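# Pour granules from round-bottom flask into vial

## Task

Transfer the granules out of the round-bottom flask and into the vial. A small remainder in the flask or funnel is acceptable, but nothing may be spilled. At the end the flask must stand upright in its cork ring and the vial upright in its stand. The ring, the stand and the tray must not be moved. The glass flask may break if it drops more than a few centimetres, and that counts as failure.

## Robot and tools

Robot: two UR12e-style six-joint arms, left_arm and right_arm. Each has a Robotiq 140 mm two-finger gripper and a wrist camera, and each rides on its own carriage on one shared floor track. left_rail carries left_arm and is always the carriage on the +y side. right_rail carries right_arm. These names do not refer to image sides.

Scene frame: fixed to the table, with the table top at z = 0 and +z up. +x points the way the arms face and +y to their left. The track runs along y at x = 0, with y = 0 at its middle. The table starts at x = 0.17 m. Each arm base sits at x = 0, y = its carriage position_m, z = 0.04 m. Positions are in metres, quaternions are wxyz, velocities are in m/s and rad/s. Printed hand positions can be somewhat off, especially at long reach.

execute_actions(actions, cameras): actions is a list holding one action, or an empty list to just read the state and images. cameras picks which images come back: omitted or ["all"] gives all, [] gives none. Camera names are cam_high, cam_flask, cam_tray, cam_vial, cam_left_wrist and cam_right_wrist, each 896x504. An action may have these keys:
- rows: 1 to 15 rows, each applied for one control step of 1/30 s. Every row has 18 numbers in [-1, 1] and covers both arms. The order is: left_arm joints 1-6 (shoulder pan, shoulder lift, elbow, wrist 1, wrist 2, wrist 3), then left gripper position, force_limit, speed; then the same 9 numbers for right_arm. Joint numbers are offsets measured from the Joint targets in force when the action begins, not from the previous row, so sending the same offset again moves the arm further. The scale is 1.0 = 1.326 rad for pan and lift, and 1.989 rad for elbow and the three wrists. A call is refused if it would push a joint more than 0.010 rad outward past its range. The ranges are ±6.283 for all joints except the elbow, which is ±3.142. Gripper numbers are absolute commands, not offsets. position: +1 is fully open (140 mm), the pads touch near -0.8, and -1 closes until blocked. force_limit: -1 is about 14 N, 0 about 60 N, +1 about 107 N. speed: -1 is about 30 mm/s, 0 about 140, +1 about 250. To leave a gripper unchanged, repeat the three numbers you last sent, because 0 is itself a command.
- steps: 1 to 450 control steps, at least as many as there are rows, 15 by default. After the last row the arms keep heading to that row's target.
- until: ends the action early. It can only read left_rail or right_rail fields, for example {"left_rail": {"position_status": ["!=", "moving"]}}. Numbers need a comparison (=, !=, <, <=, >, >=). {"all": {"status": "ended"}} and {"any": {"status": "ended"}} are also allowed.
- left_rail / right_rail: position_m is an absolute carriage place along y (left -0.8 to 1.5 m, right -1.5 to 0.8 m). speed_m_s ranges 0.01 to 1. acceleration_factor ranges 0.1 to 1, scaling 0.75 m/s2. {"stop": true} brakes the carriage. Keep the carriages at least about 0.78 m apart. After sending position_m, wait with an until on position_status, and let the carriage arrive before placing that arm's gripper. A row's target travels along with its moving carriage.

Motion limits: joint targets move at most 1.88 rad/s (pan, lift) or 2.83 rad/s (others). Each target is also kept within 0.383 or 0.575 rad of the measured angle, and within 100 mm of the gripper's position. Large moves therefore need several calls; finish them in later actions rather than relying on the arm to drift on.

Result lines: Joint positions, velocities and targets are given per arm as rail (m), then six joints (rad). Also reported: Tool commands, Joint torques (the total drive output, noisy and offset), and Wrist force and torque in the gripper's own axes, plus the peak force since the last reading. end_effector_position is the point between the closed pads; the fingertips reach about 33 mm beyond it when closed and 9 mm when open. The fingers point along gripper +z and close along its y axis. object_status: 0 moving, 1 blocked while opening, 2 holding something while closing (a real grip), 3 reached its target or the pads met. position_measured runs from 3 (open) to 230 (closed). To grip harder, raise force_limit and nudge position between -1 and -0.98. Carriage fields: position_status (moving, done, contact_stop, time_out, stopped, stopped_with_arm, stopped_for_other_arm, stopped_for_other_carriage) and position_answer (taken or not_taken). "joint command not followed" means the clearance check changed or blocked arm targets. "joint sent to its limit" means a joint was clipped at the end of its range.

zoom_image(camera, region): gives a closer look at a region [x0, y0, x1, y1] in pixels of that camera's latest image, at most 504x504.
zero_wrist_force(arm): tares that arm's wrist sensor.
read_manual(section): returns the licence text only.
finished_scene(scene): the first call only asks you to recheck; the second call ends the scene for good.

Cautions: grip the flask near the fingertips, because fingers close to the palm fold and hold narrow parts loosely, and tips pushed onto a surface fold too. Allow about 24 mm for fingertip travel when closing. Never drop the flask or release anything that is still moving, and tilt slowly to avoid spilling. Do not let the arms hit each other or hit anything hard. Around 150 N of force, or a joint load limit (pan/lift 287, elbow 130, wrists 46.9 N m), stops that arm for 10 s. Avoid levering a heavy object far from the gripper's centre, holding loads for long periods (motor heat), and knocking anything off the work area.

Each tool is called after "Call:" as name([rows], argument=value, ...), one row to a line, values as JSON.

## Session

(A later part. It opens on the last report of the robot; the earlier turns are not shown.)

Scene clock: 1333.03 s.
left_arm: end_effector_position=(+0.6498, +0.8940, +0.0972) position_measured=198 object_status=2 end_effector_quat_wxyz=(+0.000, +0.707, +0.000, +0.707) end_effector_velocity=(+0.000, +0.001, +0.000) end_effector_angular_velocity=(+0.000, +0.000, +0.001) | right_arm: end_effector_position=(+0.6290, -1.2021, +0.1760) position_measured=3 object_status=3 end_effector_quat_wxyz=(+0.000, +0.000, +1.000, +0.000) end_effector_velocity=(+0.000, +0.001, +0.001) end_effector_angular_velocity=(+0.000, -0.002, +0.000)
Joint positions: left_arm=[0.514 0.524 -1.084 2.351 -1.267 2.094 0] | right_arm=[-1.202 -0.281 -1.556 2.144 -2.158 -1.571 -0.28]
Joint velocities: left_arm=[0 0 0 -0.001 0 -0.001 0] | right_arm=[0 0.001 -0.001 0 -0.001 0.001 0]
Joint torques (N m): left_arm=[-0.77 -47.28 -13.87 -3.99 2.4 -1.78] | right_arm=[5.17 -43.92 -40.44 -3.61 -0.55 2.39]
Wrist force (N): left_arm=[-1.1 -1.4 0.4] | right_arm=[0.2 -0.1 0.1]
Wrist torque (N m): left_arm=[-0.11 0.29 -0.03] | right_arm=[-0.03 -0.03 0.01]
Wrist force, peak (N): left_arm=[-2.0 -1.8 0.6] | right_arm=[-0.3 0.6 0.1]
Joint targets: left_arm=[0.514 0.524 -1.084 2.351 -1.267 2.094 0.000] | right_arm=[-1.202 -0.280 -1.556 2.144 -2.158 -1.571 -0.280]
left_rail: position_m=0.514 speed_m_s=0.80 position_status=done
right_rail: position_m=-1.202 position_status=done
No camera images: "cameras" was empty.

Call:
execute_actions([
  {"rows":[[0,0,0,0,0,0,-0.2,-0.3,-1,0,0,0,0,0,0,1,1,1]],"steps":30},
], cameras=["cam_flask", "cam_left_wrist"])

Scene clock: 1345.43 s.
left_arm: end_effector_position=(+0.6498, +0.8940, +0.0972) position_measured=154 object_status=3 end_effector_quat_wxyz=(+0.000, +0.707, +0.000, +0.707) end_effector_velocity=(+0.000, -0.001, +0.000) end_effector_angular_velocity=(+0.002, +0.000, -0.001) | right_arm: end_effector_position=(+0.6290, -1.2021, +0.1760) position_measured=3 object_status=3 end_effector_quat_wxyz=(+0.000, +0.000, +1.000, +0.000) end_effector_velocity=(+0.000, -0.002, +0.001) end_effector_angular_velocity=(-0.002, +0.000, -0.002)
Joint positions: left_arm=[0.514 0.524 -1.084 2.351 -1.267 2.094 0] | right_arm=[-1.202 -0.281 -1.556 2.144 -2.158 -1.571 -0.281]
Joint velocities: left_arm=[0 -0.001 0 0 0 0.001 0.002] | right_arm=[0 -0.002 -0.001 0 0 -0.001 0]
Joint torques (N m): left_arm=[0.26 -50.98 -22.69 -2.73 2.44 -1.9] | right_arm=[4.81 -45.75 -39.74 -3.64 -0.57 2.81]
Wrist force (N): left_arm=[-1.4 -1.1 0.8] | right_arm=[0.0 0.1 -0.1]
Wrist torque (N m): left_arm=[-0.03 0.15 -0.03] | right_arm=[0.02 0.00 0.00]
Wrist force, peak (N): left_arm=[-1.5 -1.8 0.7] | right_arm=[0.6 0.5 0.1]
Joint targets: left_arm=[0.514 0.524 -1.084 2.351 -1.267 2.094 0.000] | right_arm=[-1.202 -0.280 -1.556 2.144 -2.158 -1.571 -0.280]
left_rail: position_m=0.514 speed_m_s=0.80 position_status=done
right_rail: position_m=-1.202 position_status=done
Images, in order (width x height): cam_flask 896x504, cam_left_wrist 896x504.

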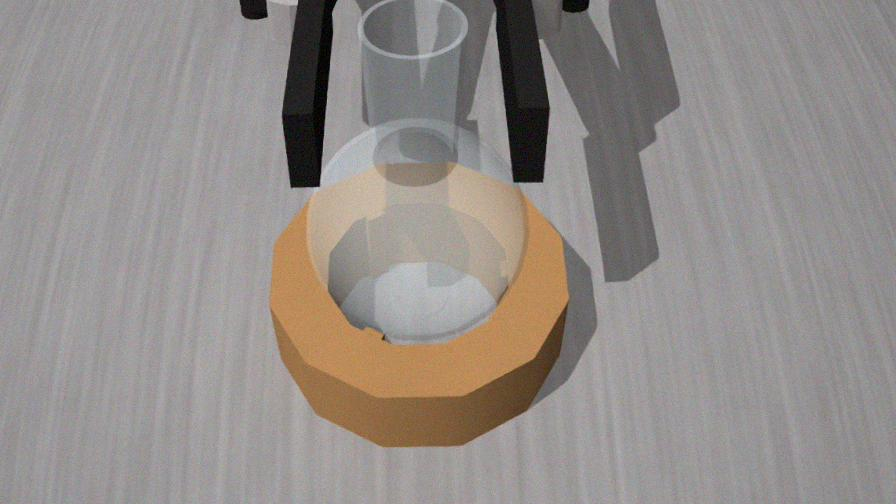

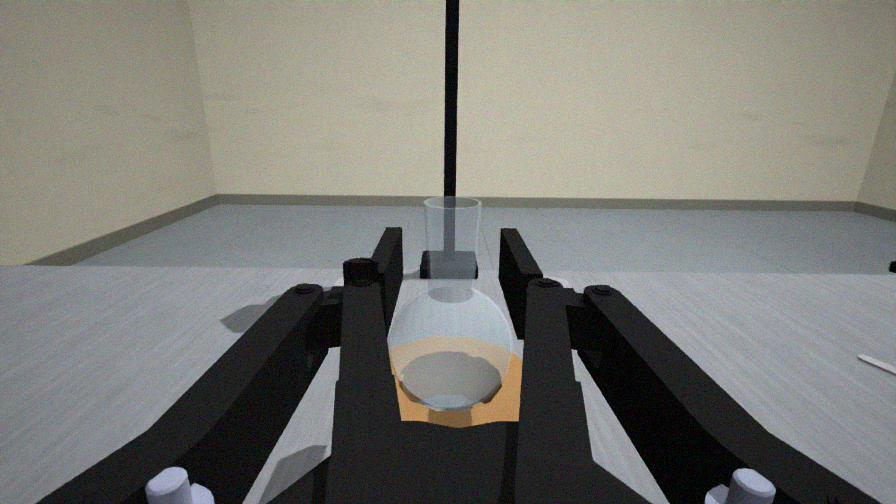

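Call:
execute_actions([
  {"rows":[[0,-0.00321,0.00001,0.00213,0,0,-0.2,-0.3,-1,0,0,0,0,0,0,1,1,1],[0,-0.01228,0,0.00818,0,0,-0.2,-0.3,-1,0,0,0,0,0,0,1,1,1],[0,-0.02618,-0.00013,0.01758,0,0,-0.2,-0.3,-1,0,0,0,0,0,0,1,1,1],[0,-0.04395,-0.00052,0.02982,0,0,-0.2,-0.3,-1,0,0,0,0,0,0,1,1,1],[0,-0.06462,-0.00128,0.04436,0,0,-0.2,-0.3,-1,0,0,0,0,0,0,1,1,1],[0,-0.08711,-0.0025,0.06058,0,0,-0.2,-0.3,-1,0,0,0,0,0,0,1,1,1],[0,-0.11055,-0.00424,0.07794,0,0,-0.2,-0.3,-1,0,0,0,0,0,0,1,1,1],[0,-0.13376,-0.00645,0.09562,0,0,-0.2,-0.3,-1,0,0,0,0,0,0,1,1,1],[0,-0.15619,-0.00907,0.1132,0,0,-0.2,-0.3,-1,0,0,0,0,0,0,1,1,1],[0,-0.17681,-0.01194,0.12982,0,0,-0.2,-0.3,-1,0,0,0,0,0,0,1,1,1],[0,-0.19501,-0.01487,0.14488,0,0,-0.2,-0.3,-1,0,0,0,0,0,0,1,1,1],[0,-0.21012,-0.01761,0.15769,0,0,-0.2,-0.3,-1,0,0,0,0,0,0,1,1,1],[0,-0.22158,-0.01989,0.16761,0,0,-0.2,-0.3,-1,0,0,0,0,0,0,1,1,1],[0,-0.2289,-0.02144,0.17404,0,0,-0.2,-0.3,-1,0,0,0,0,0,0,1,1,1],[0,-0.23145,-0.022,0.1763,0,0,-0.2,-0.3,-1,0,0,0,0,0,0,1,1,1]],"steps":17},
], cameras=["cam_flask", "cam_vial", "cam_tray", "cam_high"])

Scene clock: 1385.00 s.
left_arm: end_effector_position=(+0.6498, +0.8940, +0.2501) position_measured=154 object_status=3 end_effector_quat_wxyz=(+0.000, +0.707, +0.000, +0.707) end_effector_velocity=(+0.000, +0.000, +0.001) end_effector_angular_velocity=(-0.003, +0.000, +0.000) | right_arm: end_effector_position=(+0.6290, -1.2021, +0.1760) position_measured=3 object_status=3 end_effector_quat_wxyz=(+0.000, +0.000, +1.000, +0.000) end_effector_velocity=(+0.000, +0.000, -0.001) end_effector_angular_velocity=(+0.001, +0.000, -0.001)
Joint positions: left_arm=[0.514 0.524 -1.391 2.307 -0.917 2.094 0] | right_arm=[-1.202 -0.281 -1.556 2.144 -2.158 -1.571 -0.28]
Joint velocities: left_arm=[0 0 -0.003 -0.001 0.004 0.001 -0.002] | right_arm=[0 -0.001 0.001 -0.001 0 0.001 0]
Joint torques (N m): left_arm=[-0.16 -59.32 -39.43 -0.17 2.33 -1.96] | right_arm=[5.27 -45.68 -38.51 -3.81 -0.58 2.44]
Wrist force (N): left_arm=[-1.7 -1.3 0.5] | right_arm=[0.2 0.2 0.0]
Wrist torque (N m): left_arm=[-0.08 0.21 -0.03] | right_arm=[0.05 -0.03 0.00]
Wrist force, peak (N): left_arm=[-4.3 -1.3 0.3] | right_arm=[0.5 0.4 0.5]
Joint targets: left_arm=[0.514 0.524 -1.391 2.307 -0.917 2.094 0.000] | right_arm=[-1.202 -0.280 -1.556 2.144 -2.158 -1.571 -0.280]
left_rail: position_m=0.514 speed_m_s=0.80 position_status=done
right_rail: position_m=-1.202 position_status=done
Images, in order (width x height): cam_high 896x504, cam_flask 896x504, cam_tray 896x504, cam_vial 896x504.

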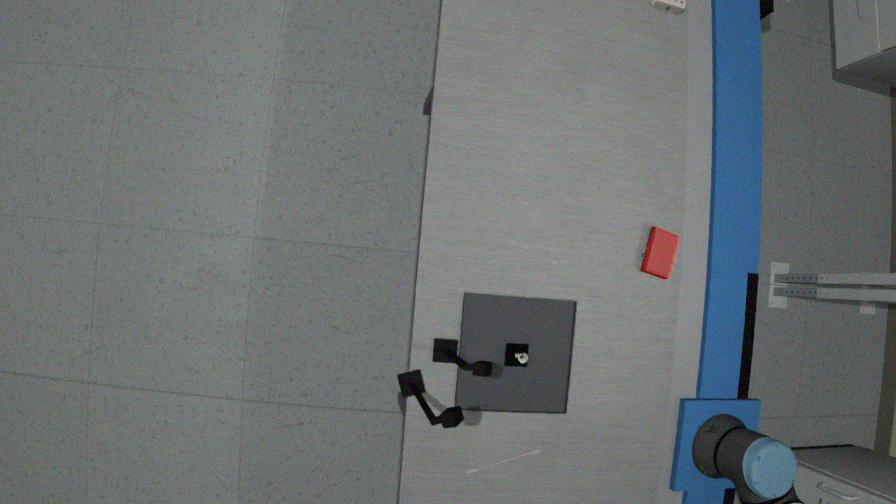

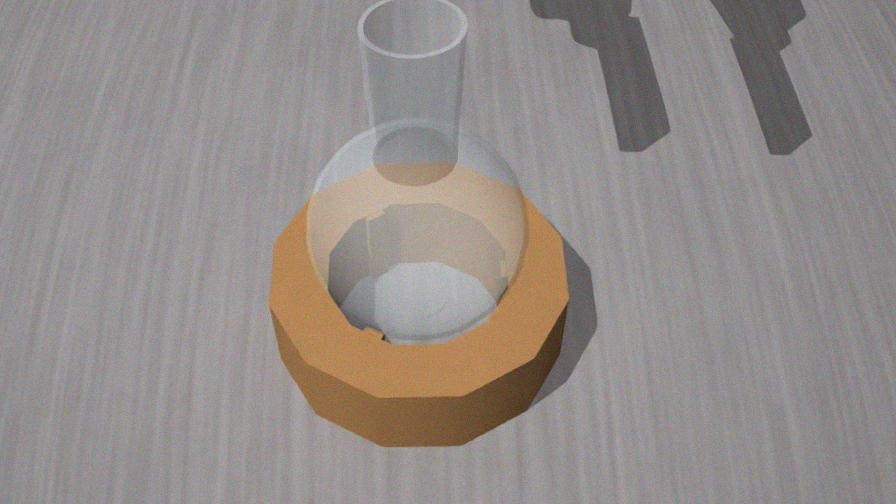

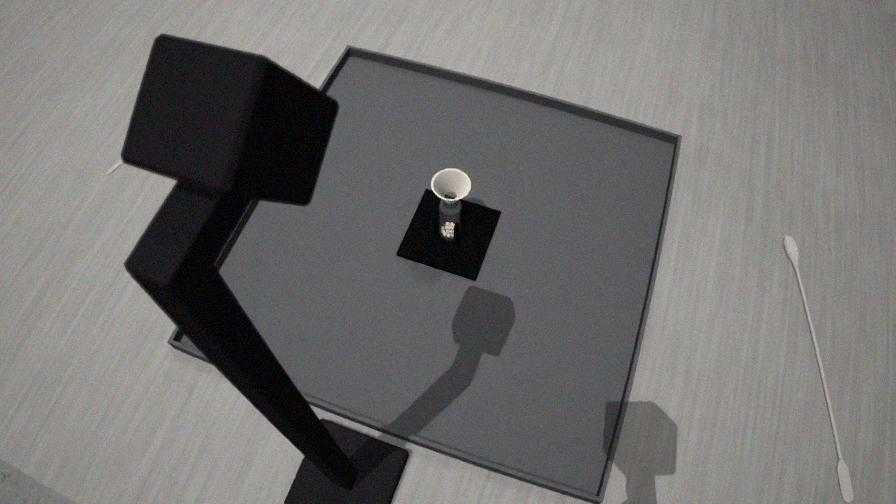

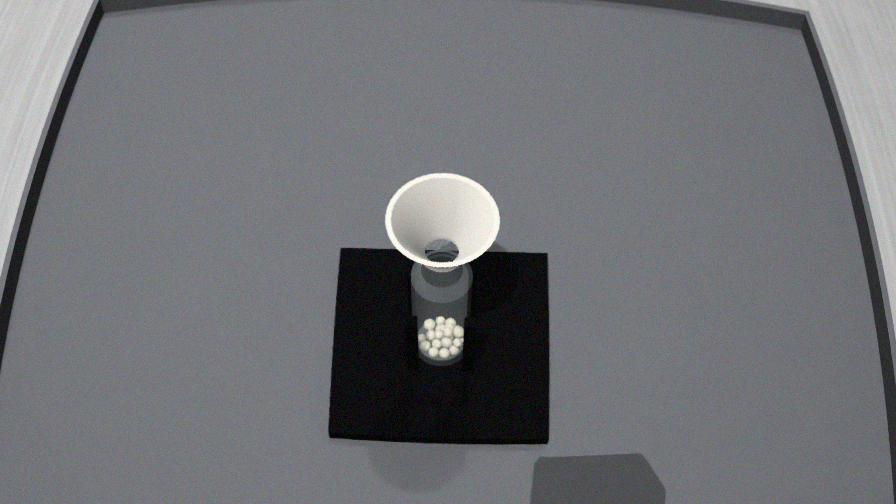

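Call:
zoom_image(camera="cam_high", region=[445, 280, 585, 420])

Call:
zoom_image(camera="cam_vial", region=[385, 290, 497, 380])

Call:
zoom_image(camera="cam_tray", region=[330, 80, 690, 320])

Call:
zoom_image(camera="cam_flask", region=[260, 0, 580, 360])

Scaled by 3.600 from the camera's 896x504 image, which has a finer 1280x720 frame.

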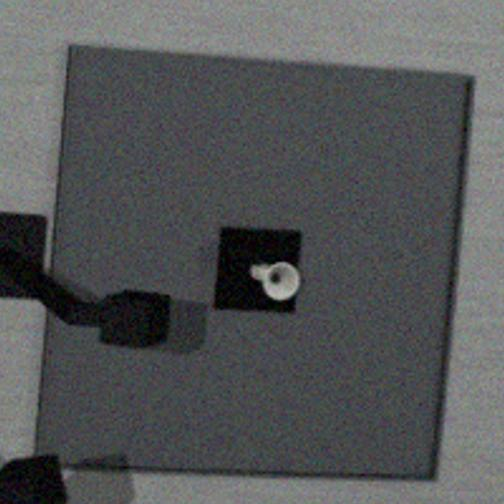

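Scaled by 4.500 from the camera's 896x504 image, which has a finer 1280x720 frame.

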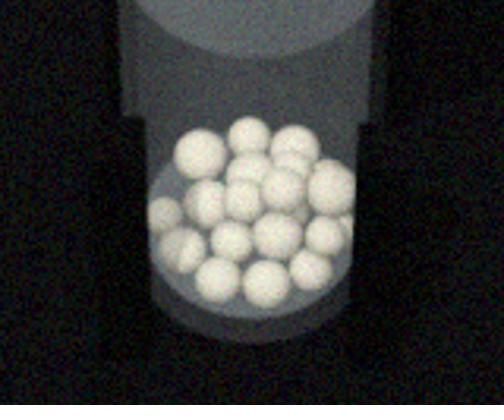

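Scaled by 1.400 from the camera's 896x504 image, which has a finer 1280x720 frame.

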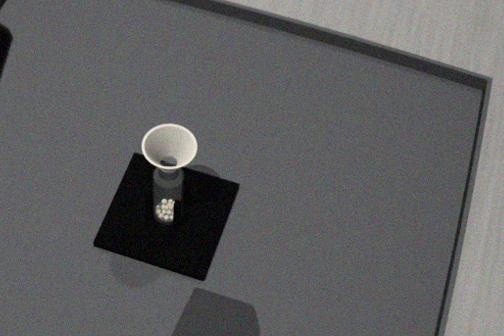

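Scaled by 1.400 from the camera's 896x504 image, which has a finer 1280x720 frame.

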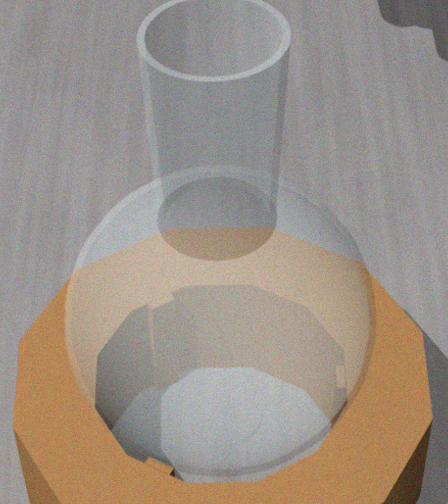

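Call:
finished_scene(scene=2)

This call ended nothing. Check each condition of the task against the scene as it is now, look again where you are not sure, and mend what is not met. Then call finished_scene again.

Call:
execute_actions(actions=[], cameras=["cam_flask", "cam_vial"])

Call:
zoom_image(camera="cam_vial", region=[330, 160, 554, 450])

Call:
zoom_image(camera="cam_vial", region=[100, 0, 450, 250])

Call:
zoom_image(camera="cam_vial", region=[450, 0, 800, 250])

Scene clock: 1426.73 s.
left_arm: end_effector_position=(+0.6497, +0.8939, +0.2503) position_measured=154 object_status=3 end_effector_quat_wxyz=(+0.000, +0.707, +0.000, +0.707) end_effector_velocity=(+0.000, +0.000, +0.000) end_effector_angular_velocity=(-0.001, -0.001, -0.001) | right_arm: end_effector_position=(+0.6290, -1.2021, +0.1760) position_measured=3 object_status=3 end_effector_quat_wxyz=(+0.000, +0.000, +1.000, +0.000) end_effector_velocity=(+0.000, +0.000, -0.001) end_effector_angular_velocity=(-0.001, +0.000, +0.000)
Joint positions: left_arm=[0.514 0.524 -1.391 2.307 -0.917 2.094 0] | right_arm=[-1.202 -0.281 -1.556 2.144 -2.158 -1.571 -0.28]
Joint velocities: left_arm=[0 0 0 0 0 0.001 -0.001] | right_arm=[0 0 0.002 0 -0.001 -0.001 0]
Joint torques (N m): left_arm=[0.47 -61.43 -32.73 -1.83 2.37 -1.85] | right_arm=[5.6 -44.93 -39.28 -4.15 -0.64 2.37]
Wrist force (N): left_arm=[-1.8 -1.5 0.7] | right_arm=[0.4 0.2 0.0]
Wrist torque (N m): left_arm=[-0.13 0.24 -0.04] | right_arm=[0.04 -0.07 0.00]
Wrist force, peak (N): left_arm=[-2.0 -1.4 0.6] | right_arm=[0.7 0.2 -0.1]
Joint targets: left_arm=[0.514 0.524 -1.391 2.307 -0.917 2.094 0.000] | right_arm=[-1.202 -0.280 -1.556 2.144 -2.158 -1.571 -0.280]
Tool commands: left_gripper/position=-0.2 left_gripper/force_limit=-0.3 left_gripper/speed=-1.0 right_gripper/position=+1.0 right_gripper/force_limit=+1.0 right_gripper/speed=+1.0
left_rail: position_m=0.514 speed_m_s=0.80 position_status=done
right_rail: position_m=-1.202 position_status=done
Images, in order (width x height): cam_flask 896x504, cam_vial 896x504.

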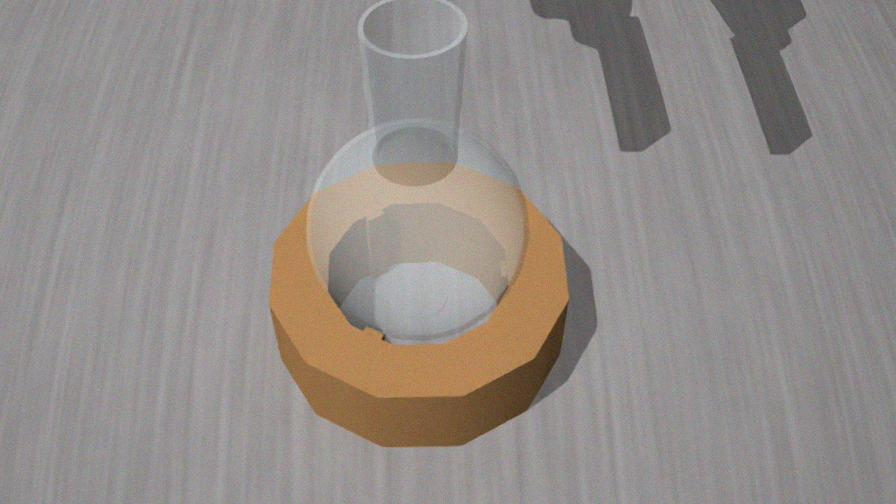

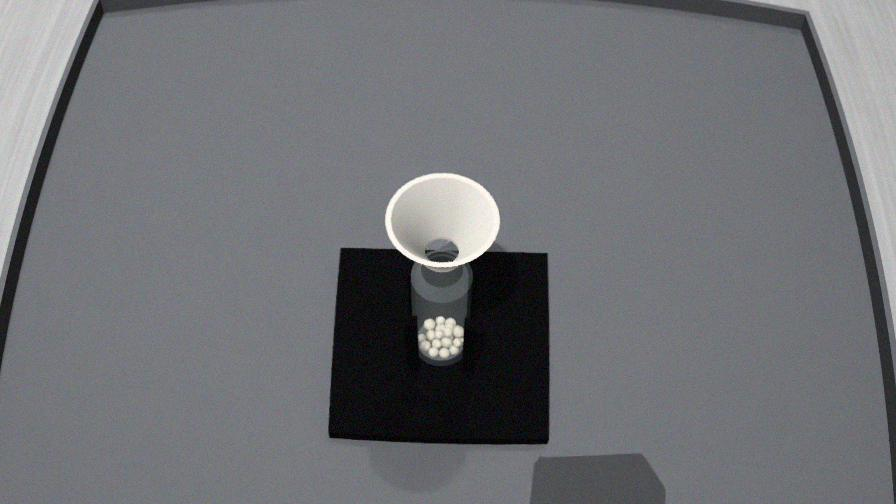

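Scaled by 1.738 from the camera's 896x504 image, which has a finer 1280x720 frame.

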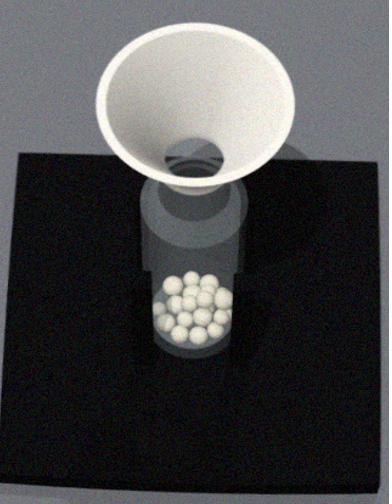

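Scaled by 1.440 from the camera's 896x504 image, which has a finer 1280x720 frame.

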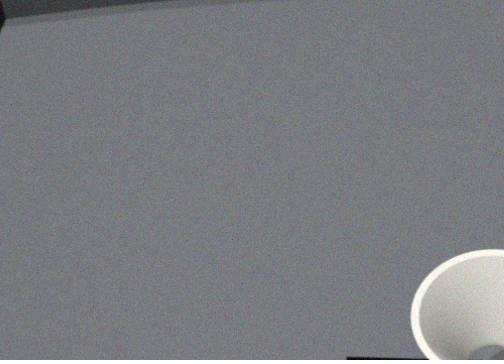

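Scaled by 1.440 from the camera's 896x504 image, which has a finer 1280x720 frame.

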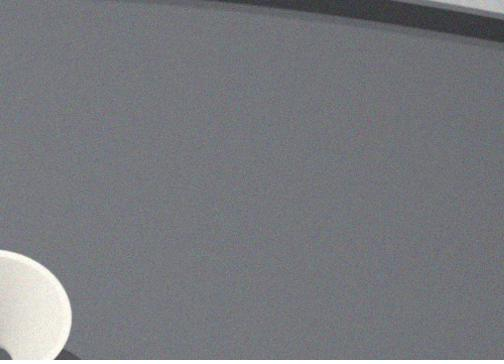

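Call:
finished_scene(scene=2)

The scene is finished: the task was done.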